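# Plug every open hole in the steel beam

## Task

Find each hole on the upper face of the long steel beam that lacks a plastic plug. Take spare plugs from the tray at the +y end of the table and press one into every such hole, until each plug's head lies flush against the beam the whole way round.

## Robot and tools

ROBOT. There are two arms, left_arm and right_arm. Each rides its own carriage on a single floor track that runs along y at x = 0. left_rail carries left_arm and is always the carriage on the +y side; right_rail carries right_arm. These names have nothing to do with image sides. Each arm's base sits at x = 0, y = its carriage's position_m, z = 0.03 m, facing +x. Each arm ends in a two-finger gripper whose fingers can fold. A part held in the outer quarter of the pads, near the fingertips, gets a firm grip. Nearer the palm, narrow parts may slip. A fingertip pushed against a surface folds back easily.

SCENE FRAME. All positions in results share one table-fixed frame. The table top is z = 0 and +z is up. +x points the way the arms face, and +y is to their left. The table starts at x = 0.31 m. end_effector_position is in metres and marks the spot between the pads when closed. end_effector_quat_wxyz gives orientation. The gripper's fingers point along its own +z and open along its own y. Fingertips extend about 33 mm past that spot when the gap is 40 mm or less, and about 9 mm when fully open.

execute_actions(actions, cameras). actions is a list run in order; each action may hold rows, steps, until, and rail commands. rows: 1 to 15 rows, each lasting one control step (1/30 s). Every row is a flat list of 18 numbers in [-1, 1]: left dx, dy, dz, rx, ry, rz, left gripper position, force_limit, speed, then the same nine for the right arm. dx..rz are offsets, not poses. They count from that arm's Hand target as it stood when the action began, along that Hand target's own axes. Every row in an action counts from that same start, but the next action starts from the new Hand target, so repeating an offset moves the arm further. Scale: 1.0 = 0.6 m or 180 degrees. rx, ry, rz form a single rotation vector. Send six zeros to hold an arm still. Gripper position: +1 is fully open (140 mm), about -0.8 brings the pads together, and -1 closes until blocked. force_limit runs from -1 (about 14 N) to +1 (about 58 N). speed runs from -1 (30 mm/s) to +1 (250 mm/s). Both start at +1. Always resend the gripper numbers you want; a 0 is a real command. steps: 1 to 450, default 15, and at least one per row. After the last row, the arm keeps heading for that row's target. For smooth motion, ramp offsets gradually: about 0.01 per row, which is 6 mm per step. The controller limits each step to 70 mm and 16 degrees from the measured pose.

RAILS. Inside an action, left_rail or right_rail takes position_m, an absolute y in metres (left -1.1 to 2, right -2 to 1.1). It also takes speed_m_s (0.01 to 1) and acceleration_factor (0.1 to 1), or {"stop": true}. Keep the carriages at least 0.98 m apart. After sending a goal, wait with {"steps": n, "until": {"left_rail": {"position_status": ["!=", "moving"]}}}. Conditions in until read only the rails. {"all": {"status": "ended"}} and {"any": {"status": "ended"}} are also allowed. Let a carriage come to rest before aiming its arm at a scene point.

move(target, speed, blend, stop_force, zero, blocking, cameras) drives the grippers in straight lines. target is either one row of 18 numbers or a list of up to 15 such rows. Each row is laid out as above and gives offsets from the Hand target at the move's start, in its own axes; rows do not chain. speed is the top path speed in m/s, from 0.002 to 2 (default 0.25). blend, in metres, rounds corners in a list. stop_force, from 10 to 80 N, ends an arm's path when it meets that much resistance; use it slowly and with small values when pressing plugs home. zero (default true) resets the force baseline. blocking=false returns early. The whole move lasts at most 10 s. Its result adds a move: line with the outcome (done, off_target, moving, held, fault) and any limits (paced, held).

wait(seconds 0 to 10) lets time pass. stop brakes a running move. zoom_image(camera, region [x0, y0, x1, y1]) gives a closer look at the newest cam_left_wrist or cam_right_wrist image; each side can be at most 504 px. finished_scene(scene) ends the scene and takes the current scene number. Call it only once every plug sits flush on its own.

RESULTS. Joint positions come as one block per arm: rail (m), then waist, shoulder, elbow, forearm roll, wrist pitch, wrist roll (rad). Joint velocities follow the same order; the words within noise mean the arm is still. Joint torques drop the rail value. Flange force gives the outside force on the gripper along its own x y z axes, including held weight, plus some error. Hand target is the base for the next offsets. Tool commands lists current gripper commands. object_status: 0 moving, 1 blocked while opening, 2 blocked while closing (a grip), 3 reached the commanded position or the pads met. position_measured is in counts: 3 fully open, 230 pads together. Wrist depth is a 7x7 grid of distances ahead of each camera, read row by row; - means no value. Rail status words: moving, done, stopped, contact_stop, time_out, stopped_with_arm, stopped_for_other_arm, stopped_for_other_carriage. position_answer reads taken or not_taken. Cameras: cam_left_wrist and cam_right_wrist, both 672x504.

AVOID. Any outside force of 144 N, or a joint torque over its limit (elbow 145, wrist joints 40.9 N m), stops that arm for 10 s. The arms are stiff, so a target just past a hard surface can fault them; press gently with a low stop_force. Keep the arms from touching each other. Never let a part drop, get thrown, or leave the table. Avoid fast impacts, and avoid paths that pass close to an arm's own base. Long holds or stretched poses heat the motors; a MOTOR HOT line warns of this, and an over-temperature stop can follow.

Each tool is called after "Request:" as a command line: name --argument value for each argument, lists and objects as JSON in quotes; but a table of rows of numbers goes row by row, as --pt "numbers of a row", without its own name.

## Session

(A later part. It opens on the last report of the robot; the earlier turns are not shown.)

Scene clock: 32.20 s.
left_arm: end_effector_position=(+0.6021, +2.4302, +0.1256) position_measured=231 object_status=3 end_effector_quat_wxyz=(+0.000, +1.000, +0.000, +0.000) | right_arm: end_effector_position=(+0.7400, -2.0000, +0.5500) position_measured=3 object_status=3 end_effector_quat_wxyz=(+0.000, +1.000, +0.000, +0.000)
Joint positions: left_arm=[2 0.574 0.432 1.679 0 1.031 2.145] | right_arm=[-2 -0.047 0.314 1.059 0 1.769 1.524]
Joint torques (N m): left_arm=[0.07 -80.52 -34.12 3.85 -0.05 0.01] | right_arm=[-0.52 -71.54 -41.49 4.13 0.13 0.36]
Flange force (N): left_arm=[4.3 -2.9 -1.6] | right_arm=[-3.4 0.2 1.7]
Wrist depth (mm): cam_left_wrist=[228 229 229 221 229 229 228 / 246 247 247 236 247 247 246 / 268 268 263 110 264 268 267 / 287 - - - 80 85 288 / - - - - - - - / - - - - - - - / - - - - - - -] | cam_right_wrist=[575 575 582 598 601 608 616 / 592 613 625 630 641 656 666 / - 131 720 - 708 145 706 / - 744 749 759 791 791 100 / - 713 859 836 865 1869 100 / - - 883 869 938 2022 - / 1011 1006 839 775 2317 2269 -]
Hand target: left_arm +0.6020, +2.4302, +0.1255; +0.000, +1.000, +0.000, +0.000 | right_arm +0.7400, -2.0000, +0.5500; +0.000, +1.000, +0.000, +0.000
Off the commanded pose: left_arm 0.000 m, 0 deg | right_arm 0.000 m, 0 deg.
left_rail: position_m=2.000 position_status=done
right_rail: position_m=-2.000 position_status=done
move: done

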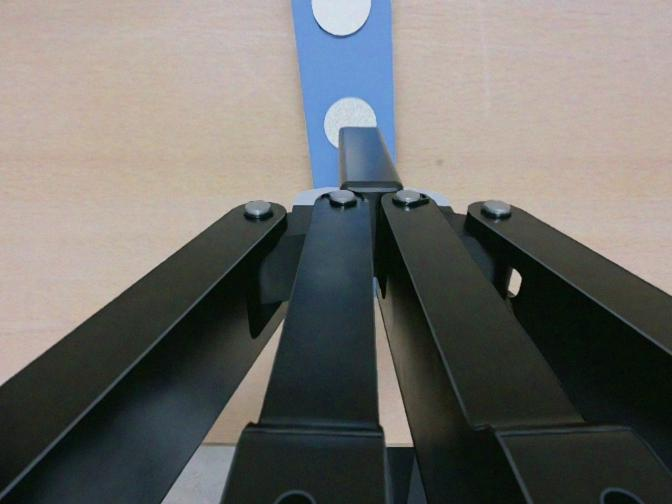

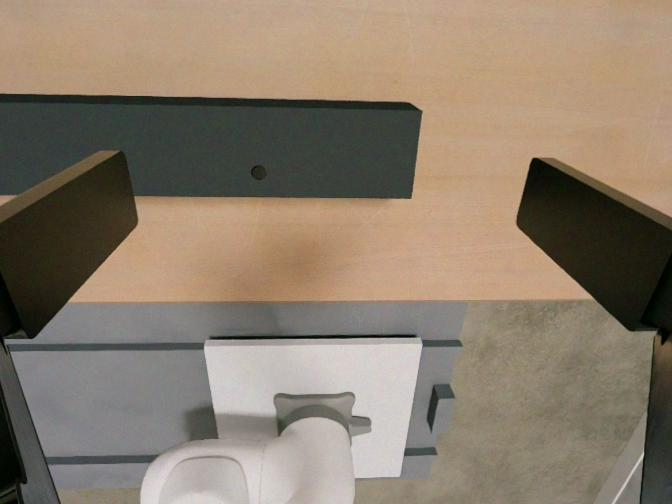

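Request:
move --target '[0,-0.005,0.12,0,0,0,-1,-0.5,-1,0,0,0,0,0,0,1,1,1]' --speed 0.15 --cameras '[]'

Request:
move --target '[0,0,0.04,0,0,0,-1,-0.5,-1,0,0,0,0,0,0,1,1,1]' --speed 0.006 --stop_force 10

Request:
move --target '[0,0,-0.04,0,0,0,-1,-0.5,-1,0,0,0,0,0,0,1,1,1]' --cameras '[]'

Scene clock: 34.20 s.
left_arm: end_effector_position=(+0.6019, +2.4331, +0.0534) position_measured=231 object_status=3 end_effector_quat_wxyz=(+0.000, +1.000, +0.000, +0.000) | right_arm: end_effector_position=(+0.7400, -2.0000, +0.5500) position_measured=3 object_status=3 end_effector_quat_wxyz=(+0.000, +1.000, +0.000, +0.000)
Joint positions: left_arm=[2 0.577 0.501 1.725 0 0.916 2.148] | right_arm=[-2 -0.047 0.314 1.059 0 1.769 1.524]
Joint torques (N m): left_arm=[-0.36 -83.86 -31.56 3.54 -0.01 0.01] | right_arm=[-0.52 -71.47 -41.51 4.1 0.1 0.39]
Flange force (N): left_arm=[3.2 -3.1 -1.5] | right_arm=[-3.2 0.2 2.0]
Wrist depth (mm): cam_left_wrist=[163 163 163 151 164 163 163 / 176 176 176 166 174 176 176 / 191 191 188 114 185 191 191 / 209 201 - - 79 85 205 / - - - - - - - / - - - - - - - / - - - - - - -] | cam_right_wrist=[576 581 587 596 601 603 618 / 592 632 616 630 637 664 662 / - 139 - - 717 145 704 / - 749 754 762 770 770 100 / 836 800 836 855 869 1823 100 / - - 886 869 1006 2004 - / - - 732 794 2293 2293 -]
Hand target: left_arm +0.6020, +2.4332, +0.0535; +0.000, +1.000, +0.000, +0.000 | right_arm +0.7400, -2.0000, +0.5500; +0.000, +1.000, +0.000, +0.000
Off the commanded pose: left_arm 0.000 m, 0 deg | right_arm 0.000 m, 0 deg.
left_rail: position_m=2.000 position_status=done
right_rail: position_m=-2.000 position_status=done
move: done
No camera images: "cameras" was empty.

Scene clock: 36.07 s.
left_arm: end_effector_position=(+0.6021, +2.4332, +0.0459) position_measured=231 object_status=3 end_effector_quat_wxyz=(+0.000, +1.000, +0.000, +0.000) | right_arm: end_effector_position=(+0.7400, -2.0000, +0.5500) position_measured=3 object_status=3 end_effector_quat_wxyz=(+0.000, +1.000, +0.000, +0.000)
Joint positions: left_arm=[2 0.577 0.508 1.73 0 0.904 2.148] | right_arm=[-2 -0.047 0.314 1.059 0 1.769 1.524]
Joint torques (N m): left_arm=[0.07 -68.95 -25.28 3.59 -1.84 0] | right_arm=[-0.44 -71.38 -41.41 4.12 0.11 0.35]
Flange force (N): left_arm=[-0.4 0.7 -23.4] | right_arm=[-3.1 0.1 1.9]
Wrist depth (mm): cam_left_wrist=[156 156 157 145 157 156 157 / 169 169 169 162 166 169 169 / 183 183 181 114 178 184 183 / 200 193 - - 80 85 197 / - - - - - - - / - - - - - - - / - - - - - - -] | cam_right_wrist=[575 588 595 590 599 613 609 / 601 634 526 647 643 654 650 / - 139 578 691 706 145 702 / - 739 746 762 770 786 100 / - 836 821 869 839 1838 100 / - 927 872 876 955 2059 - / - 759 720 780 2269 2317 -]
Hand target: left_arm +0.6021, +2.4332, +0.0459; +0.000, +1.000, +0.000, +0.000 (not the last commanded pose) | right_arm +0.7400, -2.0000, +0.5500; +0.000, +1.000, +0.000, +0.000
Off the commanded pose: left_arm 0.016 m, 0 deg | right_arm 0.000 m, 0 deg.
left_rail: position_m=2.000 position_status=done
right_rail: position_m=-2.000 position_status=done
move: contact (left_arm)

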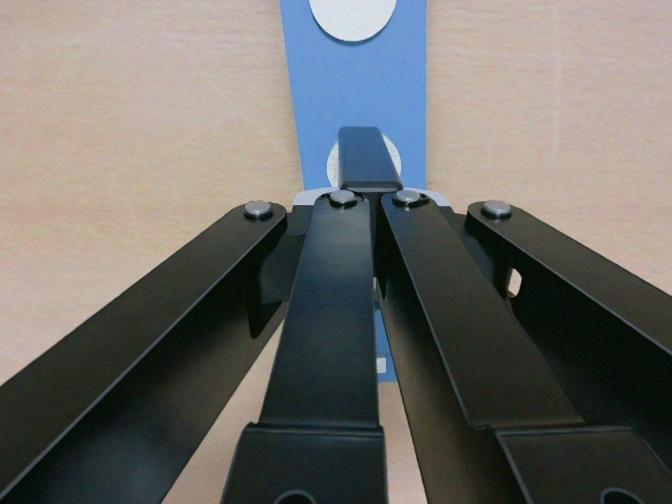

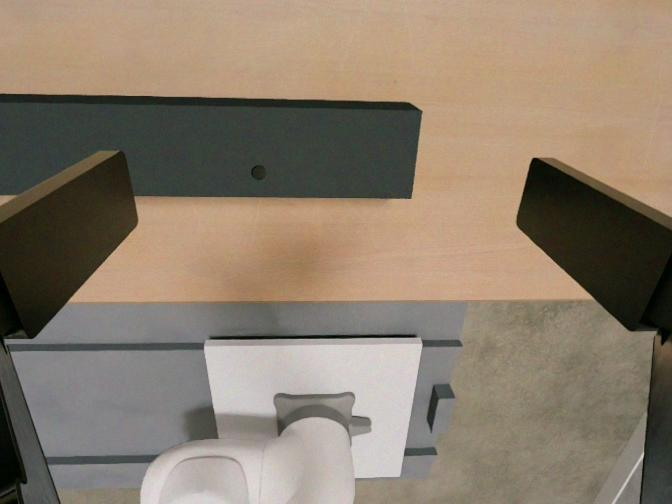

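Scene clock: 36.77 s.
left_arm: end_effector_position=(+0.6021, +2.4332, +0.0698) position_measured=231 object_status=3 end_effector_quat_wxyz=(+0.000, +1.000, +0.000, +0.000) | right_arm: end_effector_position=(+0.7400, -2.0000, +0.5500) position_measured=3 object_status=3 end_effector_quat_wxyz=(+0.000, +1.000, +0.000, +0.000)
Joint positions: left_arm=[2 0.577 0.485 1.715 0 0.942 2.148] | right_arm=[-2 -0.047 0.314 1.059 0 1.769 1.524]
Joint torques (N m): left_arm=[0.21 -83.54 -32.22 3.59 -0.07 0.07] | right_arm=[-0.23 -71.54 -41.37 4.12 0.1 0.33]
Flange force (N): left_arm=[4.6 -2.6 -0.8] | right_arm=[-2.9 0.3 1.5]
Wrist depth (mm): cam_left_wrist=[178 178 178 171 178 178 178 / 192 192 192 184 189 192 192 / 208 209 205 110 205 208 208 / 227 220 - - 80 85 224 / - - - - - - - / - - - - - - - / - - - - - - -] | cam_right_wrist=[576 579 590 593 598 608 603 / 581 512 608 604 637 654 668 / - 531 562 546 704 145 704 / - 746 746 762 770 - 96 / - - 783 824 842 1823 100 / 865 - 872 872 946 2004 - / 946 727 722 794 2341 2004 -]
Hand target: left_arm +0.6021, +2.4332, +0.0699; +0.000, +1.000, +0.000, +0.000 | right_arm +0.7400, -2.0000, +0.5500; +0.000, +1.000, +0.000, +0.000
Off the commanded pose: left_arm 0.000 m, 0 deg | right_arm 0.000 m, 0 deg.
left_rail: position_m=2.000 position_status=done
right_rail: position_m=-2.000 position_status=done
move: done
No camera images: "cameras" was empty.

Request:
execute_actions --actions '[{"rows":[[0,0,0,0,0,0,-0.3,-0.5,-0.5,0,0,0,0,0,0,1,1,1]],"steps":40}]' --cameras '[]'

Request:
move --target '[0,0,0.0452,0,0,0,-0.3,-0.5,-0.5,0,0,0,0,0,0,1,1,1]' --speed 0.05 --cameras '[]'

Request:
execute_actions --actions '[{"rows":[[0,0,0,0,0,0,-1,-0.5,-1,0,0,0,0,0,0,1,1,1]],"steps":75}]'

Request:
move --target '[0,0,-0.12,0,0,0,-1,-0.5,-1,0,0,0,0,0,0,1,1,1]' --speed 0.06

Scene clock: 39.30 s.
left_arm: end_effector_position=(+0.6021, +2.4332, +0.0699) position_measured=167 object_status=3 end_effector_quat_wxyz=(+0.000, +1.000, +0.000, +0.000) | right_arm: end_effector_position=(+0.7400, -2.0000, +0.5500) position_measured=3 object_status=3 end_effector_quat_wxyz=(+0.000, +1.000, +0.000, +0.000)
Joint positions: left_arm=[2 0.577 0.485 1.715 0 0.942 2.148] | right_arm=[-2 -0.047 0.314 1.059 0 1.769 1.524]
Joint torques (N m): left_arm=[-0.3 -83.38 -32.25 3.56 -0.05 0.04] | right_arm=[-0.67 -71.6 -41.38 4.12 0.15 0.37]
Flange force (N): left_arm=[4.5 -3.5 -0.5] | right_arm=[-2.8 -0.3 1.7]
Wrist depth (mm): cam_left_wrist=[178 178 178 168 178 178 178 / 192 192 192 185 192 192 192 / 208 205 201 195 153 205 208 / - - 79 223 215 - - / - - - 252 - - - / - - - 280 - - - / - - - 318 - - -] | cam_right_wrist=[573 578 592 593 609 609 618 / 515 517 521 623 632 648 654 / - 523 541 555 695 145 717 / - 746 751 764 764 778 100 / 827 783 780 824 859 1808 100 / - 934 908 883 934 1951 - / - 736 751 778 2202 2224 -]
Hand target: left_arm +0.6021, +2.4332, +0.0699; +0.000, +1.000, +0.000, +0.000 | right_arm +0.7400, -2.0000, +0.5500; +0.000, +1.000, +0.000, +0.000
Off the commanded pose: left_arm 0.000 m, 0 deg | right_arm 0.000 m, 0 deg.
left_rail: position_m=2.000 position_status=done
right_rail: position_m=-2.000 position_status=done
No camera images: "cameras" was empty.

Scene clock: 40.10 s.
left_arm: end_effector_position=(+0.6020, +2.4332, +0.0426) position_measured=167 object_status=3 end_effector_quat_wxyz=(+0.000, +1.000, +0.000, +0.000) | right_arm: end_effector_position=(+0.7400, -2.0000, +0.5500) position_measured=3 object_status=3 end_effector_quat_wxyz=(+0.000, +1.000, +0.000, +0.000)
Joint positions: left_arm=[2 0.577 0.511 1.731 0 0.899 2.148] | right_arm=[-2 -0.047 0.314 1.059 0 1.769 1.524]
Joint torques (N m): left_arm=[-0.13 -84.85 -31.15 3.49 -0.1 0.03] | right_arm=[-0.5 -71.63 -41.34 4.11 0.13 0.37]
Flange force (N): left_arm=[4.1 -3.3 -0.2] | right_arm=[-2.6 0.1 1.6]
Wrist depth (mm): cam_left_wrist=[153 153 153 144 151 153 153 / 165 166 166 158 163 166 165 / 180 177 173 166 153 177 180 / - - 79 187 184 - - / - - - 213 206 - - / - - - 241 - - - / - - - 273 - - -] | cam_right_wrist=[572 581 581 595 596 614 608 / 505 514 616 623 641 652 664 / - 536 560 - 708 145 711 / - 749 749 767 772 789 100 / 827 846 815 836 855 1853 100 / - - 893 879 955 1986 - / 1002 778 724 780 2341 - -]
Hand target: left_arm +0.6021, +2.4332, +0.0427; +0.000, +1.000, +0.000, +0.000 | right_arm +0.7400, -2.0000, +0.5500; +0.000, +1.000, +0.000, +0.000
Off the commanded pose: left_arm 0.000 m, 0 deg | right_arm 0.000 m, 0 deg.
left_rail: position_m=2.000 position_status=done
right_rail: position_m=-2.000 position_status=done
move: done
No camera images: "cameras" was empty.

Scene clock: 42.80 s.
left_arm: end_effector_position=(+0.6021, +2.4332, +0.0427) position_measured=190 object_status=2 end_effector_quat_wxyz=(+0.000, +1.000, +0.000, +0.000) | right_arm: end_effector_position=(+0.7400, -2.0000, +0.5500) position_measured=3 object_status=3 end_effector_quat_wxyz=(+0.000, +1.000, +0.000, +0.000)
Joint positions: left_arm=[2 0.577 0.511 1.731 0 0.899 2.148] | right_arm=[-2 -0.047 0.314 1.059 0 1.769 1.524]
Joint torques (N m): left_arm=[5.91 -82.28 -33.14 5.83 -2.18 0.06] | right_arm=[-0.68 -71.74 -41.46 4.12 0.14 0.32]
Flange force (N): left_arm=[3.8 7.2 -6.0] | right_arm=[-3.0 -0.4 1.7]
Wrist depth (mm): cam_left_wrist=[153 153 153 147 151 153 154 / 165 165 165 155 163 166 165 / 180 180 177 160 138 177 180 / - - 79 184 - 89 190 / - - - 211 - - - / - - - 242 - - - / - - - 266 - - -] | cam_right_wrist=[575 582 587 592 606 604 608 / 578 587 618 634 632 658 662 / - 530 693 555 717 145 704 / - 734 739 762 772 783 100 / - 806 830 806 830 1869 100 / - - 890 865 963 1986 - / - 739 729 772 2317 2392 -]
Hand target: left_arm +0.6021, +2.4332, +0.0427; +0.000, +1.000, +0.000, +0.000 | right_arm +0.7400, -2.0000, +0.5500; +0.000, +1.000, +0.000, +0.000
Off the commanded pose: left_arm 0.000 m, 0 deg | right_arm 0.000 m, 0 deg.
left_rail: position_m=2.000 position_status=done
right_rail: position_m=-2.000 position_status=done

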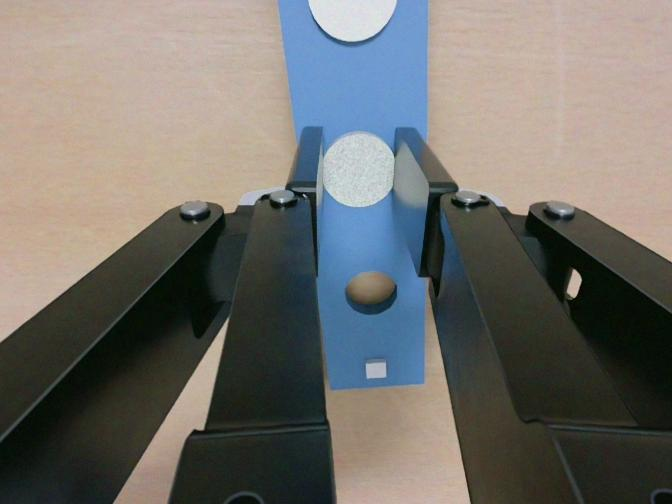

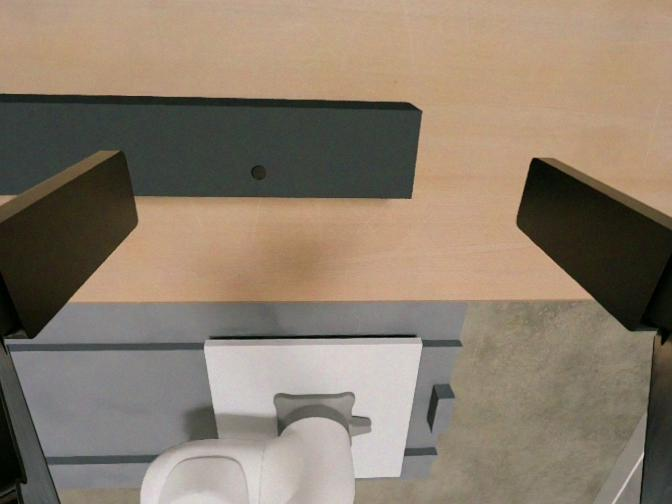

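Scene clock: 44.27 s.
left_arm: end_effector_position=(+0.6021, +2.4333, +0.1148) position_measured=190 object_status=2 end_effector_quat_wxyz=(+0.000, +1.000, +0.000, +0.000) | right_arm: end_effector_position=(+0.7400, -2.0000, +0.5500) position_measured=3 object_status=3 end_effector_quat_wxyz=(+0.000, +1.000, +0.000, +0.000)
Joint positions: left_arm=[2 0.577 0.444 1.683 0 1.014 2.148] | right_arm=[-2 -0.047 0.314 1.059 0 1.769 1.524]
Joint torques (N m): left_arm=[0.03 -81.26 -33.83 3.79 -0.1 0.01] | right_arm=[-0.45 -71.72 -41.48 4.11 0.14 0.39]
Flange force (N): left_arm=[4.6 -3.1 -1.7] | right_arm=[-2.9 -0.3 1.8]
Wrist depth (mm): cam_left_wrist=[218 219 219 208 219 218 218 / 236 236 236 229 236 236 236 / 257 257 252 161 138 253 256 / 270 - 80 270 - 89 270 / - - - 310 - - - / - - - 345 - - - / - - - - - - -] | cam_right_wrist=[576 575 587 595 596 603 611 / 590 639 623 618 641 656 672 / - 139 724 - 713 145 691 / - 732 751 770 783 772 100 / - 818 824 809 872 1838 100 / - 912 869 879 942 2079 - / - 699 699 780 2247 2444 -]
Hand target: left_arm +0.6021, +2.4332, +0.1147; +0.000, +1.000, +0.000, +0.000 | right_arm +0.7400, -2.0000, +0.5500; +0.000, +1.000, +0.000, +0.000
Off the commanded pose: left_arm 0.000 m, 0 deg | right_arm 0.000 m, 0 deg.
left_rail: position_m=2.000 position_status=done
right_rail: position_m=-2.000 position_status=done
move: done

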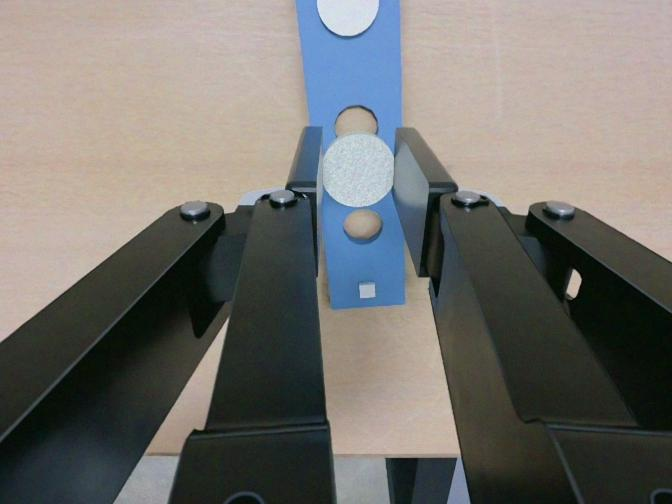

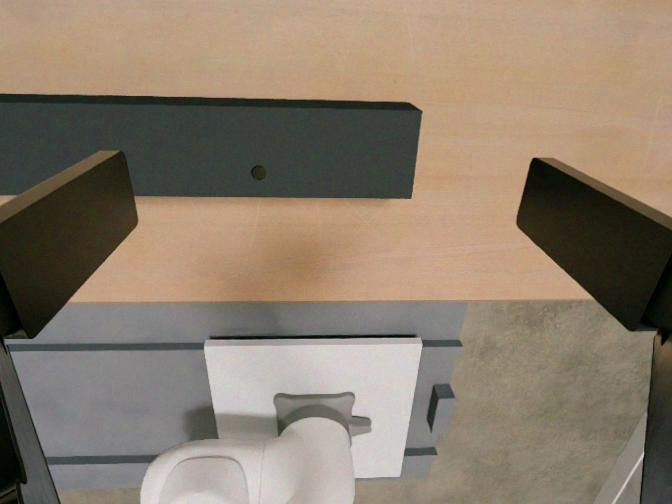

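Request:
move --target '[-0.04,0.722,-0.325,0,0,0,-1,-0.5,-1,0,0,0,0,0,0,1,1,1]' --cameras '[]'

Request:
execute_actions --actions '[{"left_rail":{"position_m":-0.178,"acceleration_factor":0.4},"steps":300,"until":{"all":{"status":"ended"}}}]'

Scene clock: 48.03 s.
left_arm: end_effector_position=(+0.5780, +2.0000, +0.3097) position_measured=190 object_status=2 end_effector_quat_wxyz=(+0.000, +1.000, +0.000, +0.000) | right_arm: end_effector_position=(+0.7400, -2.0000, +0.5500) position_measured=3 object_status=3 end_effector_quat_wxyz=(+0.000, +1.000, +0.000, +0.000)
Joint positions: left_arm=[2 -0.06 0.066 1.793 0 1.282 1.511] | right_arm=[-2 -0.047 0.314 1.059 0 1.769 1.524]
Joint torques (N m): left_arm=[0.34 -47.31 -38.38 4.35 -0.09 0.05] | right_arm=[-0.46 -71.5 -41.49 4.09 0.13 0.35]
Flange force (N): left_arm=[4.0 0.8 -3.1] | right_arm=[-3.4 0.2 1.9]
Wrist depth (mm): cam_left_wrist=[397 396 396 397 391 - - / 429 427 431 419 430 434 434 / 462 465 458 161 138 460 466 / 490 - 79 510 - 89 492 / - - - 587 - - - / - - - - - - - / - - - - - - -] | cam_right_wrist=[569 579 582 598 599 603 609 / 596 625 641 630 625 662 672 / - 531 - - 697 145 697 / - 751 749 762 780 789 100 / - 859 852 821 824 1901 100 / - - 859 879 955 2004 - / - 711 717 775 2293 2224 -]
Hand target: left_arm +0.5780, +2.0000, +0.3097; +0.000, +1.000, +0.000, +0.000 | right_arm +0.7400, -2.0000, +0.5500; +0.000, +1.000, +0.000, +0.000
Off the commanded pose: left_arm 0.000 m, 0 deg | right_arm 0.000 m, 0 deg.
left_rail: position_m=2.000 position_status=done
right_rail: position_m=-2.000 position_status=done
move: done
No camera images: "cameras" was empty.

Scene clock: 52.03 s.
left_arm: end_effector_position=(+0.5780, -0.1779, +0.3097) position_measured=190 object_status=2 end_effector_quat_wxyz=(+0.000, +1.000, +0.000, +0.000) | right_arm: end_effector_position=(+0.7400, -2.0000, +0.5500) position_measured=3 object_status=3 end_effector_quat_wxyz=(+0.000, +1.000, +0.000, +0.000)
Joint positions: left_arm=[-0.178 -0.06 0.066 1.793 0 1.282 1.511] | right_arm=[-2 -0.047 0.314 1.059 0 1.769 1.524]
Joint torques (N m): left_arm=[0.11 -47.71 -38.39 4.27 -0.06 0.03] | right_arm=[-0.53 -71.55 -41.37 4.1 0.15 0.34]
Flange force (N): left_arm=[4.7 0.8 -3.1] | right_arm=[-3.0 -0.1 1.7]
Wrist depth (mm): cam_left_wrist=[- - - 281 274 - 268 / 428 436 424 430 428 436 433 / 464 466 457 160 138 457 466 / 491 - 80 510 - 89 491 / - - - - - - - / - - - - - - - / - - - - - - -] | cam_right_wrist=[576 576 593 592 606 604 614 / 596 596 614 613 648 647 666 / - 528 572 540 713 145 711 / - 749 749 764 775 780 100 / - - 806 809 855 1794 100 / 879 938 897 876 955 2059 - / - 759 727 770 2366 2224 -]
Hand target: left_arm +0.5780, -0.1779, +0.3097; +0.000, +1.000, +0.000, +0.000 | right_arm +0.7400, -2.0000, +0.5500; +0.000, +1.000, +0.000, +0.000
Tool commands: left_gripper/position=-1.0 left_gripper/force_limit=-0.5 left_gripper/speed=-1.0 right_gripper/position=+1.0 right_gripper/force_limit=+1.0 right_gripper/speed=+1.0
Off the commanded pose: left_arm 0.000 m, 0 deg | right_arm 0.000 m, 0 deg.
left_rail: position_m=-0.178 position_status=done
right_rail: position_m=-2.000 position_status=done

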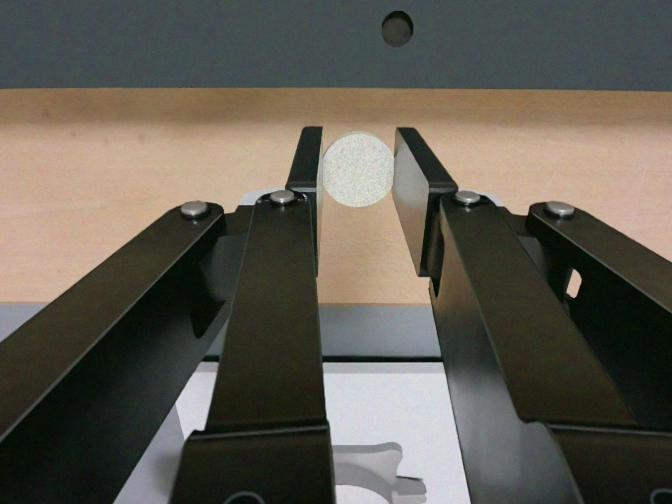

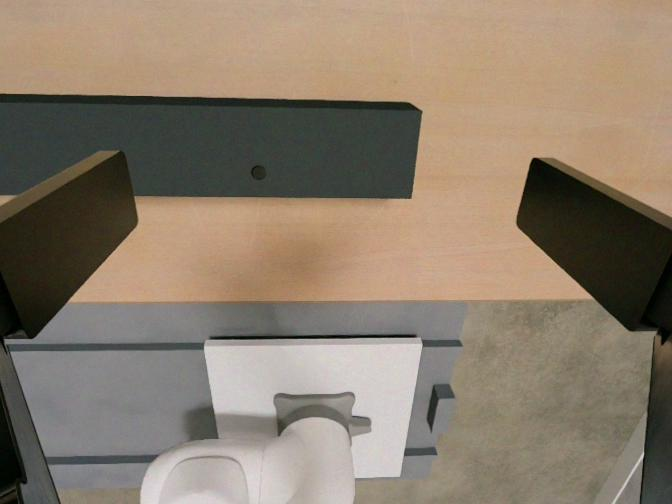

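Request:
move --target '[0.0683,0.0483,0.133,0,0,0,-1,-0.5,-1,0,0,0,0,0,0,1,1,1]'

Request:
zoom_image --camera "cam_left_wrist" --region '[260, 50, 460, 250]'

Scene clock: 54.10 s.
left_arm: end_effector_position=(+0.6188, -0.2070, +0.2297) position_measured=190 object_status=2 end_effector_quat_wxyz=(+0.000, +1.000, +0.000, +0.000) | right_arm: end_effector_position=(+0.7400, -2.0000, +0.5500) position_measured=3 object_status=3 end_effector_quat_wxyz=(+0.000, +1.000, +0.000, +0.000)
Joint positions: left_arm=[-0.178 -0.103 0.177 1.819 0 1.146 1.468] | right_arm=[-2 -0.047 0.314 1.059 0 1.769 1.524]
Joint torques (N m): left_arm=[-0.07 -57.19 -36.5 4.05 -0.04 0.04] | right_arm=[-0.51 -71.5 -41.41 4.12 0.14 0.35]
Flange force (N): left_arm=[4.3 0.3 -2.6] | right_arm=[-3.2 0.2 1.7]
Wrist depth (mm): cam_left_wrist=[- - - 200 196 - - / - - - 209 - - 215 / 390 386 227 160 138 382 403 / - - 79 414 - 89 399 / - - - 458 - - - / - - - - - - - / - - - - - - -] | cam_right_wrist=[573 573 590 595 603 614 614 / 596 593 604 630 641 658 668 / - 531 680 555 708 145 693 / - 734 744 759 772 780 100 / - 806 751 846 815 1808 100 / - 931 872 872 971 1968 - / 1025 746 717 778 2317 2317 -]
Hand target: left_arm +0.6190, -0.2070, +0.2299; +0.000, +1.000, +0.000, +0.000 | right_arm +0.7400, -2.0000, +0.5500; +0.000, +1.000, +0.000, +0.000
Off the commanded pose: left_arm 0.000 m, 0 deg | right_arm 0.000 m, 0 deg.
left_rail: position_m=-0.178 position_status=done
right_rail: position_m=-2.000 position_status=done
move: done

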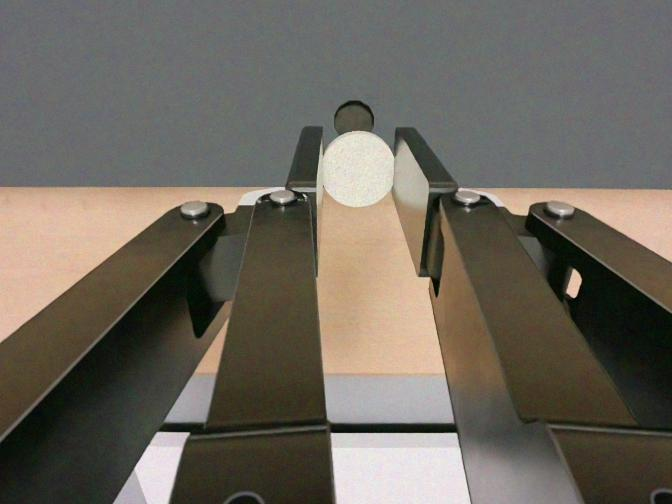

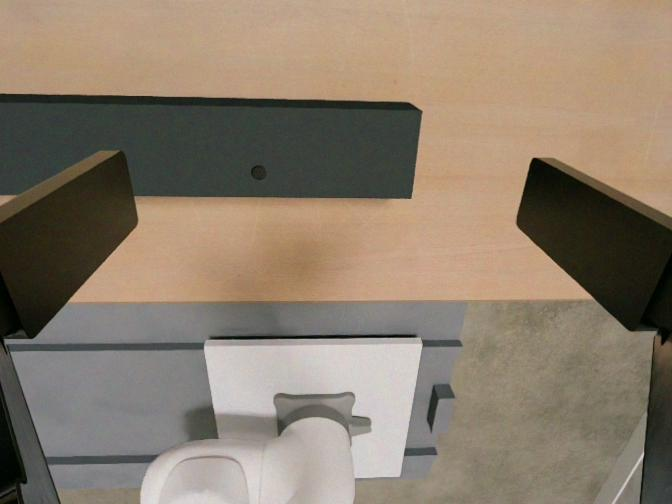

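Scaled by 2.520 from the camera's 672x504 image, which has a finer 960x720 frame.

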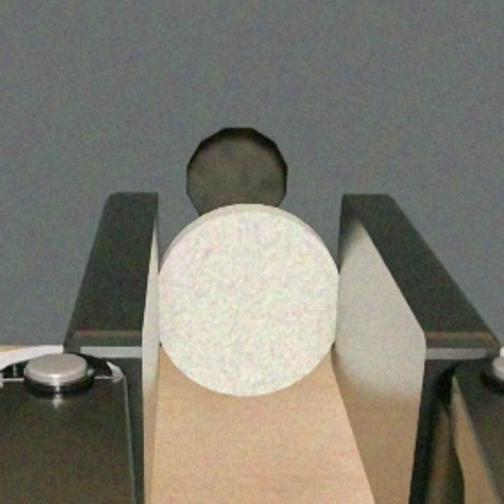

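Request:
move --target '[0.0063,-0.0022,0.0333,0,0,0,-1,-0.5,-1,0,0,0,0,0,0,1,1,1]' --cameras '["cam_left_wrist"]'

Request:
zoom_image --camera "cam_left_wrist" --region '[260, 50, 460, 250]'

Request:
move --target '[0,0,0.11,0,0,0,-1,-0.5,-1,0,0,0,0,0,0,1,1,1]' --cameras '["cam_left_wrist"]' --speed 0.015 --stop_force 12

Request:
zoom_image --camera "cam_left_wrist" --region '[260, 50, 460, 250]'

Scene clock: 56.97 s.
left_arm: end_effector_position=(+0.6228, -0.2056, +0.2099) position_measured=190 object_status=2 end_effector_quat_wxyz=(+0.000, +1.000, +0.000, +0.000) | right_arm: end_effector_position=(+0.7400, -2.0000, +0.5500) position_measured=3 object_status=3 end_effector_quat_wxyz=(+0.000, +1.000, +0.000, +0.000)
Joint positions: left_arm=[-0.178 -0.1 0.197 1.833 0 1.111 1.471] | right_arm=[-2 -0.047 0.314 1.059 0 1.769 1.524]
Joint torques (N m): left_arm=[0.18 -58.45 -35.87 3.99 -0.07 0.05] | right_arm=[-0.3 -71.29 -41.38 4.13 0.14 0.33]
Flange force (N): left_arm=[3.9 0.6 -2.5] | right_arm=[-3.2 0.5 1.8]
Wrist depth (mm): cam_left_wrist=[- - - 176 177 - 178 / - - - 190 - - 190 / 384 - - 160 127 - - / - - 80 392 - 89 377 / - - - 433 - - - / - - - - - - - / - - - - - - -] | cam_right_wrist=[570 578 592 593 599 608 621 / 505 514 613 662 634 654 654 / - 531 560 - 717 684 704 / - 739 754 754 775 797 100 / - 830 812 852 862 1853 100 / - 855 869 859 912 2040 - / - 724 751 783 2317 2341 -]
Hand target: left_arm +0.6228, -0.2056, +0.2099; +0.000, +1.000, +0.000, +0.000 | right_arm +0.7400, -2.0000, +0.5500; +0.000, +1.000, +0.000, +0.000
Off the commanded pose: left_arm 0.000 m, 0 deg | right_arm 0.000 m, 0 deg.
left_rail: position_m=-0.178 position_status=done
right_rail: position_m=-2.000 position_status=done
move: done
Images, in order (width x height): cam_left_wrist 672x504.

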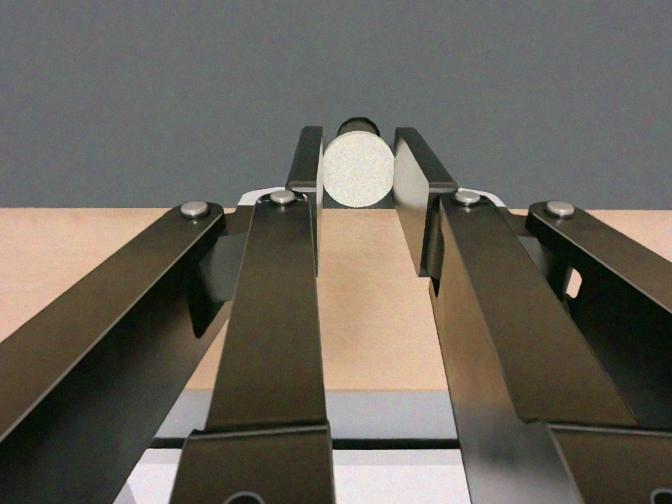

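Scaled by 2.520 from the camera's 672x504 image, which has a finer 960x720 frame.

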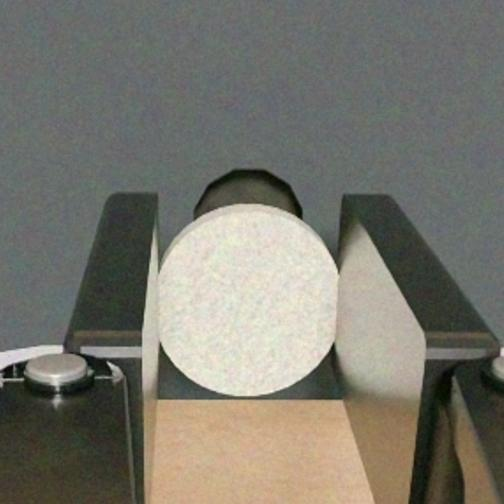

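Scene clock: 59.57 s.
left_arm: end_effector_position=(+0.6230, -0.2056, +0.1795) position_measured=190 object_status=2 end_effector_quat_wxyz=(+0.000, +1.000, +0.000, +0.000) | right_arm: end_effector_position=(+0.7400, -2.0000, +0.5500) position_measured=3 object_status=3 end_effector_quat_wxyz=(+0.000, +1.000, +0.000, +0.000)
Joint positions: left_arm=[-0.178 -0.1 0.221 1.865 0 1.055 1.471] | right_arm=[-2 -0.047 0.314 1.059 0 1.769 1.524]
Joint torques (N m): left_arm=[0.62 -49.88 -24.25 3.87 1.7 0.03] | right_arm=[-0.51 -71.62 -41.49 4.1 0.15 0.37]
Flange force (N): left_arm=[8.5 1.4 -18.0] | right_arm=[-3.1 0.0 1.9]
Wrist depth (mm): cam_left_wrist=[- - - 153 154 151 149 / - 166 - 163 156 - - / - - - 163 128 - - / - - 79 356 - 89 - / - - - 394 - - - / - - - 428 - - - / - - - - - - -] | cam_right_wrist=[578 578 582 584 604 616 620 / 595 516 611 641 641 654 662 / - 525 540 551 708 145 697 / - 736 749 749 778 786 100 / - - 729 842 862 1779 100 / - 950 876 859 934 2022 - / - 749 715 783 2418 2317 -]
Hand target: left_arm +0.6230, -0.2056, +0.1795; +0.000, +1.000, +0.000, +0.000 (not the last commanded pose) | right_arm +0.7400, -2.0000, +0.5500; +0.000, +1.000, +0.000, +0.000
Off the commanded pose: left_arm 0.036 m, 0 deg | right_arm 0.000 m, 0 deg.
left_rail: position_m=-0.178 position_status=done
right_rail: position_m=-2.000 position_status=done
move: contact (left_arm)
Images, in order (width x height): cam_left_wrist 672x504.

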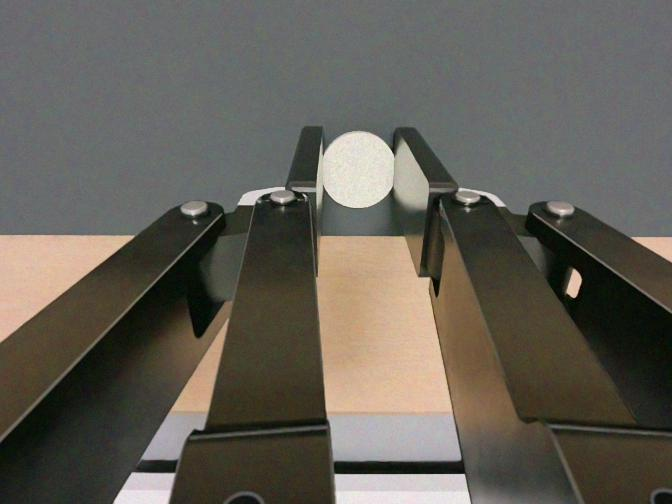

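Scaled by 2.520 from the camera's 672x504 image, which has a finer 960x720 frame.

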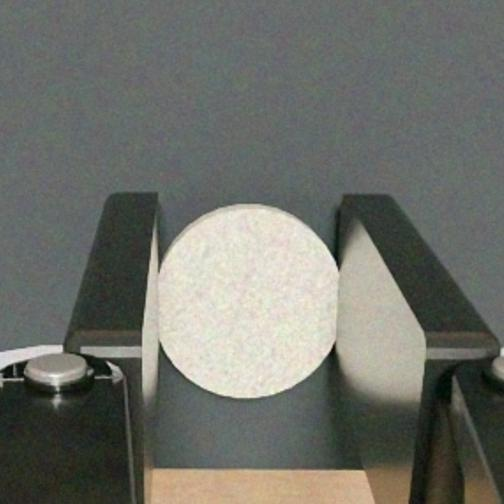

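Request:
move --target '[0,0,0.03,0,0,0,-1,-0.5,-1,0,0,0,0,0,0,1,1,1]' --cameras '["cam_left_wrist"]' --speed 0.01 --stop_force 40

Request:
zoom_image --camera "cam_left_wrist" --region '[260, 50, 460, 250]'

Scene clock: 61.87 s.
left_arm: end_effector_position=(+0.6230, -0.2057, +0.1722) position_measured=191 object_status=2 end_effector_quat_wxyz=(+0.000, +1.000, +0.000, +0.000) | right_arm: end_effector_position=(+0.7400, -2.0000, +0.5500) position_measured=3 object_status=3 end_effector_quat_wxyz=(+0.000, +1.000, +0.000, +0.000)
Joint positions: left_arm=[-0.178 -0.1 0.227 1.872 0 1.042 1.471] | right_arm=[-2 -0.047 0.314 1.059 0 1.769 1.524]
Joint torques (N m): left_arm=[2.83 -11.62 -7.25 5.88 -5.6 0.05] | right_arm=[-0.55 -71.56 -41.55 4.12 0.13 0.34]
Flange force (N): left_arm=[-13.0 4.7 -79.8] | right_arm=[-3.5 -0.5 2.1]
Wrist depth (mm): cam_left_wrist=[- - 142 145 143 144 140 / - - - 156 155 159 - / - - - 154 130 167 - / - - 79 348 - 89 - / - - - 385 - - - / - - - - - - - / - - - - - - -] | cam_right_wrist=[578 579 587 593 593 606 613 / 593 601 611 621 650 660 670 / - 139 717 - 695 145 695 / - 746 741 772 767 775 100 / 821 - 762 869 879 1951 100 / 893 - 897 876 963 2040 - / - 775 722 770 2317 2247 -]
Hand target: left_arm +0.6230, -0.2057, +0.1722; +0.000, +1.000, +0.000, +0.000 (not the last commanded pose) | right_arm +0.7400, -2.0000, +0.5500; +0.000, +1.000, +0.000, +0.000
Off the commanded pose: left_arm 0.011 m, 0 deg | right_arm 0.000 m, 0 deg.
left_rail: position_m=-0.178 position_status=done
right_rail: position_m=-2.000 position_status=done
move: contact (left_arm)
Images, in order (width x height): cam_left_wrist 672x504.

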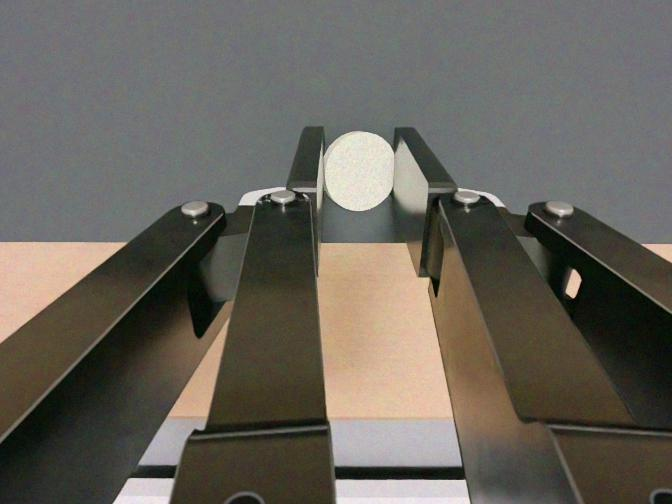

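Scaled by 2.520 from the camera's 672x504 image, which has a finer 960x720 frame.

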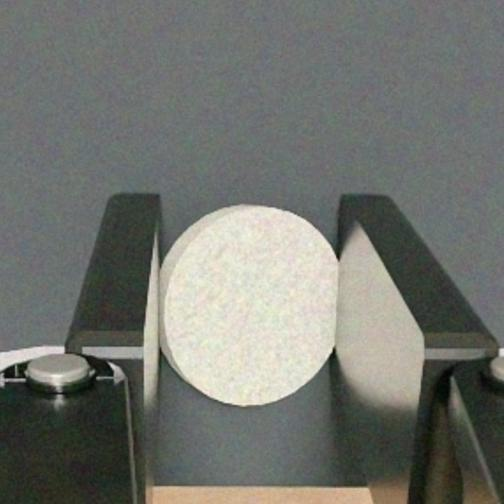

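Request:
execute_actions --actions '[{"rows":[[0,0,0,0,0,0,-0.2,-0.5,-0.5,0,0,0,0,0,0,1,1,1]],"steps":40}]' --cameras '[]'

Request:
move --target '[0,0,-0.04,0,0,0,-0.2,-0.5,-0.5,0,0,0,0,0,0,1,1,1]' --speed 0.1 --cameras '["cam_left_wrist"]'

Request:
zoom_image --camera "cam_left_wrist" --region '[260, 50, 460, 250]'

Request:
execute_actions --actions '[{"rows":[[0,0,0,0,0,0,-1,-0.5,0,0,0,0,0,0,0,1,1,1]],"steps":50}]' --cameras '[]'

Request:
move --target '[0,0,0.05,0,0,0,-1,-0.5,0,0,0,0,0,0,0,1,1,1]' --cameras '[]' --speed 0.01 --stop_force 75

Request:
move --target '[0,0,-0.12,0,0,0,-1,-0.5,0,0,0,0,0,0,0,1,1,1]' --speed 0.15 --cameras '["cam_left_wrist"]'

Request:
zoom_image --camera "cam_left_wrist" --region '[260, 0, 460, 200]'

Scene clock: 65.03 s.
left_arm: end_effector_position=(+0.6230, -0.2057, +0.1722) position_measured=154 object_status=3 end_effector_quat_wxyz=(+0.000, +1.000, +0.000, +0.000) | right_arm: end_effector_position=(+0.7400, -2.0000, +0.5500) position_measured=3 object_status=3 end_effector_quat_wxyz=(+0.000, +1.000, +0.000, +0.000)
Joint positions: left_arm=[-0.178 -0.1 0.227 1.872 0 1.042 1.471] | right_arm=[-2 -0.047 0.314 1.059 0 1.769 1.524]
Joint torques (N m): left_arm=[0.32 -60.31 -34.5 3.82 -0.05 0.04] | right_arm=[-0.46 -71.44 -41.5 4.11 0.11 0.36]
Flange force (N): left_arm=[4.2 1.4 -2.0] | right_arm=[-3.5 -0.5 2.0]
Wrist depth (mm): cam_left_wrist=[- - - 144 145 144 - / - - - 155 - - - / - - 127 160 132 - - / - - 79 346 131 - - / - - - 381 381 - - / - - - 424 - - - / - - - 463 - - -] | cam_right_wrist=[576 573 585 596 604 608 616 / 584 608 614 652 639 658 662 / - 137 674 - 724 145 697 / - 736 756 754 767 786 100 / - 869 806 836 879 1901 100 / - - 883 879 938 1986 - / - 746 715 780 2180 2159 -]
Hand target: left_arm +0.6230, -0.2057, +0.1722; +0.000, +1.000, +0.000, +0.000 | right_arm +0.7400, -2.0000, +0.5500; +0.000, +1.000, +0.000, +0.000
Off the commanded pose: left_arm 0.000 m, 0 deg | right_arm 0.000 m, 0 deg.
left_rail: position_m=-0.178 position_status=done
right_rail: position_m=-2.000 position_status=done
No camera images: "cameras" was empty.

Scene clock: 65.73 s.
left_arm: end_effector_position=(+0.6230, -0.2057, +0.1962) position_measured=154 object_status=3 end_effector_quat_wxyz=(+0.000, +1.000, +0.000, +0.000) | right_arm: end_effector_position=(+0.7400, -2.0000, +0.5500) position_measured=3 object_status=3 end_effector_quat_wxyz=(+0.000, +1.000, +0.000, +0.000)
Joint positions: left_arm=[-0.178 -0.1 0.208 1.848 0 1.085 1.471] | right_arm=[-2 -0.047 0.314 1.059 0 1.769 1.524]
Joint torques (N m): left_arm=[0.22 -59.15 -35.44 3.93 -0.1 0.03] | right_arm=[-0.5 -71.43 -41.4 4.11 0.13 0.36]
Flange force (N): left_arm=[3.9 0.5 -2.5] | right_arm=[-3.2 -0.4 1.8]
Wrist depth (mm): cam_left_wrist=[- - - 166 168 163 - / - - 178 176 182 - - / - - 128 185 150 - - / - - 79 376 362 - - / - - - 412 415 - - / - - - 449 - - - / - - - 490 - - -] | cam_right_wrist=[573 578 579 595 599 606 614 / 601 609 616 625 645 658 664 / - 139 575 576 697 145 713 / - 749 746 759 772 764 96 / 821 749 849 846 855 1838 96 / - - 872 883 980 2004 - / - 717 770 791 2269 2366 -]
Hand target: left_arm +0.6230, -0.2057, +0.1962; +0.000, +1.000, +0.000, +0.000 | right_arm +0.7400, -2.0000, +0.5500; +0.000, +1.000, +0.000, +0.000
Off the commanded pose: left_arm 0.000 m, 0 deg | right_arm 0.000 m, 0 deg.
left_rail: position_m=-0.178 position_status=done
right_rail: position_m=-2.000 position_status=done
move: done
Images, in order (width x height): cam_left_wrist 672x504.

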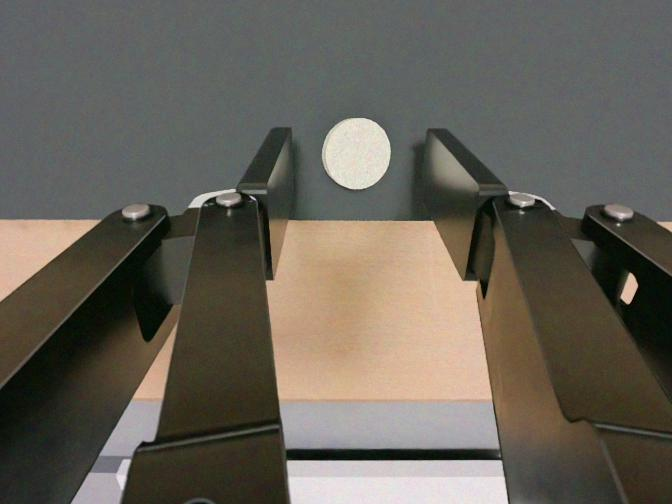

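Scaled by 2.520 from the camera's 672x504 image, which has a finer 960x720 frame.

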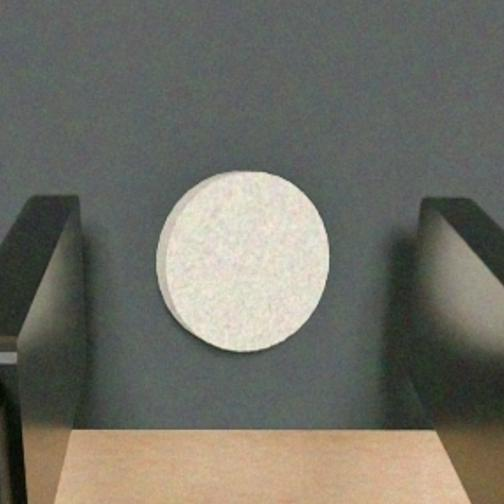

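Scene clock: 67.60 s.
left_arm: end_effector_position=(+0.6230, -0.2057, +0.1963) position_measured=233 object_status=3 end_effector_quat_wxyz=(+0.000, +1.000, +0.000, +0.000) | right_arm: end_effector_position=(+0.7400, -2.0000, +0.5500) position_measured=3 object_status=3 end_effector_quat_wxyz=(+0.000, +1.000, +0.000, +0.000)
Joint positions: left_arm=[-0.178 -0.1 0.208 1.848 0 1.085 1.471] | right_arm=[-2 -0.047 0.314 1.059 0 1.769 1.524]
Joint torques (N m): left_arm=[0.11 -59.12 -35.47 3.97 -0.12 -0.02] | right_arm=[-0.54 -71.59 -41.38 4.11 0.12 0.35]
Flange force (N): left_arm=[4.9 0.9 -2.4] | right_arm=[-3.1 -0.1 1.5]
Wrist depth (mm): cam_left_wrist=[- - 165 166 - - 168 / - - - 176 - - - / 194 194 - 104 191 - - / 368 - - - 80 85 369 / - - - - - - - / - - - - - - - / - - - - - - -] | cam_right_wrist=[575 593 596 593 599 604 608 / 604 514 637 601 645 658 664 / - 520 551 - 706 145 711 / - 736 756 764 767 764 101 / - 821 797 846 869 1738 100 / - - 876 879 955 2004 - / - 744 732 783 2293 2202 -]
Hand target: left_arm +0.6230, -0.2057, +0.1962; +0.000, +1.000, +0.000, +0.000 | right_arm +0.7400, -2.0000, +0.5500; +0.000, +1.000, +0.000, +0.000
Off the commanded pose: left_arm 0.000 m, 0 deg | right_arm 0.000 m, 0 deg.
left_rail: position_m=-0.178 position_status=done
right_rail: position_m=-2.000 position_status=done
No camera images: "cameras" was empty.

Scene clock: 70.17 s.
left_arm: end_effector_position=(+0.6232, -0.2057, +0.1768) position_measured=233 object_status=3 end_effector_quat_wxyz=(+0.000, +1.000, +0.000, +0.001) | right_arm: end_effector_position=(+0.7400, -2.0000, +0.5500) position_measured=3 object_status=3 end_effector_quat_wxyz=(+0.000, +1.000, +0.000, +0.000)
Joint positions: left_arm=[-0.178 -0.1 0.223 1.867 0 1.049 1.471] | right_arm=[-2 -0.047 0.314 1.059 0 1.769 1.524]
Joint torques (N m): left_arm=[-1.26 -0.28 -3.49 3.73 -8.54 0.02] | right_arm=[-0.38 -71.63 -41.37 4.15 0.14 0.35]
Flange force (N): left_arm=[-20.8 -2.8 -99.0] | right_arm=[-2.8 -0.2 1.6]
Wrist depth (mm): cam_left_wrist=[147 148 - 153 - - 148 / - - - 158 - 163 - / - - - 110 - 174 180 / 355 - - - 80 - 353 / - - - - - - - / - - - - - - - / - - - - - - -] | cam_right_wrist=[576 582 588 595 601 603 616 / 511 606 611 620 637 658 664 / - 138 717 - 704 145 697 / - 736 751 772 764 775 100 / 842 789 839 789 827 1869 100 / 912 - 869 876 950 2059 - / - 727 722 789 2269 2247 -]
Hand target: left_arm +0.6232, -0.2057, +0.1768; +0.000, +1.000, +0.000, +0.001 (not the last commanded pose) | right_arm +0.7400, -2.0000, +0.5500; +0.000, +1.000, +0.000, +0.000
Off the commanded pose: left_arm 0.011 m, 0 deg | right_arm 0.000 m, 0 deg.
left_rail: position_m=-0.178 position_status=done
right_rail: position_m=-2.000 position_status=done
move: contact (left_arm)
No camera images: "cameras" was empty.

Scene clock: 70.97 s.
left_arm: end_effector_position=(+0.6231, -0.2057, +0.2489) position_measured=233 object_status=3 end_effector_quat_wxyz=(+0.000, +1.000, +0.000, +0.001) | right_arm: end_effector_position=(+0.7400, -2.0000, +0.5500) position_measured=3 object_status=3 end_effector_quat_wxyz=(+0.000, +1.000, +0.000, +0.000)
Joint positions: left_arm=[-0.178 -0.1 0.17 1.79 0 1.18 1.471] | right_arm=[-2 -0.047 0.314 1.059 0 1.769 1.524]
Joint torques (N m): left_arm=[0.15 -56.77 -37 4.09 -0.04 0.03] | right_arm=[-0.56 -71.52 -41.42 4.1 0.12 0.37]
Flange force (N): left_arm=[4.3 0.6 -2.7] | right_arm=[-3.2 -0.3 1.6]
Wrist depth (mm): cam_left_wrist=[209 - - 211 215 216 - / 232 230 - 223 - - - / 405 403 245 104 - 407 414 / 435 - - - 79 85 430 / - - - - - - - / - - - - - - - / - - - - - - -] | cam_right_wrist=[584 579 585 598 599 608 618 / 616 585 606 654 641 666 664 / - 138 545 552 702 146 706 / - 739 756 764 770 783 100 / - 839 852 872 852 1808 100 / - 950 890 883 975 2059 - / - 708 715 775 2317 2247 -]
Hand target: left_arm +0.6231, -0.2057, +0.2488; +0.000, +1.000, +0.000, +0.001 | right_arm +0.7400, -2.0000, +0.5500; +0.000, +1.000, +0.000, +0.000
Off the commanded pose: left_arm 0.000 m, 0 deg | right_arm 0.000 m, 0 deg.
left_rail: position_m=-0.178 position_status=done
right_rail: position_m=-2.000 position_status=done
move: done
Images, in order (width x height): cam_left_wrist 672x504.

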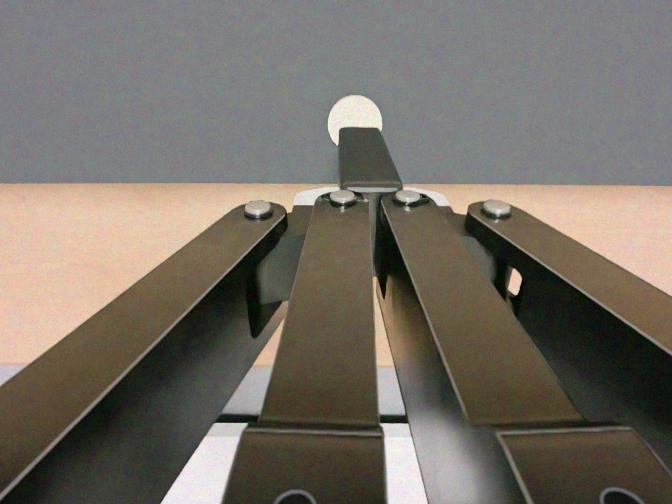

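Scaled by 2.520 from the camera's 672x504 image, which has a finer 960x720 frame.

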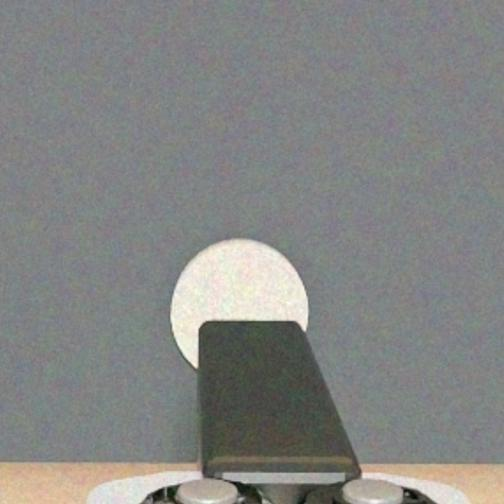

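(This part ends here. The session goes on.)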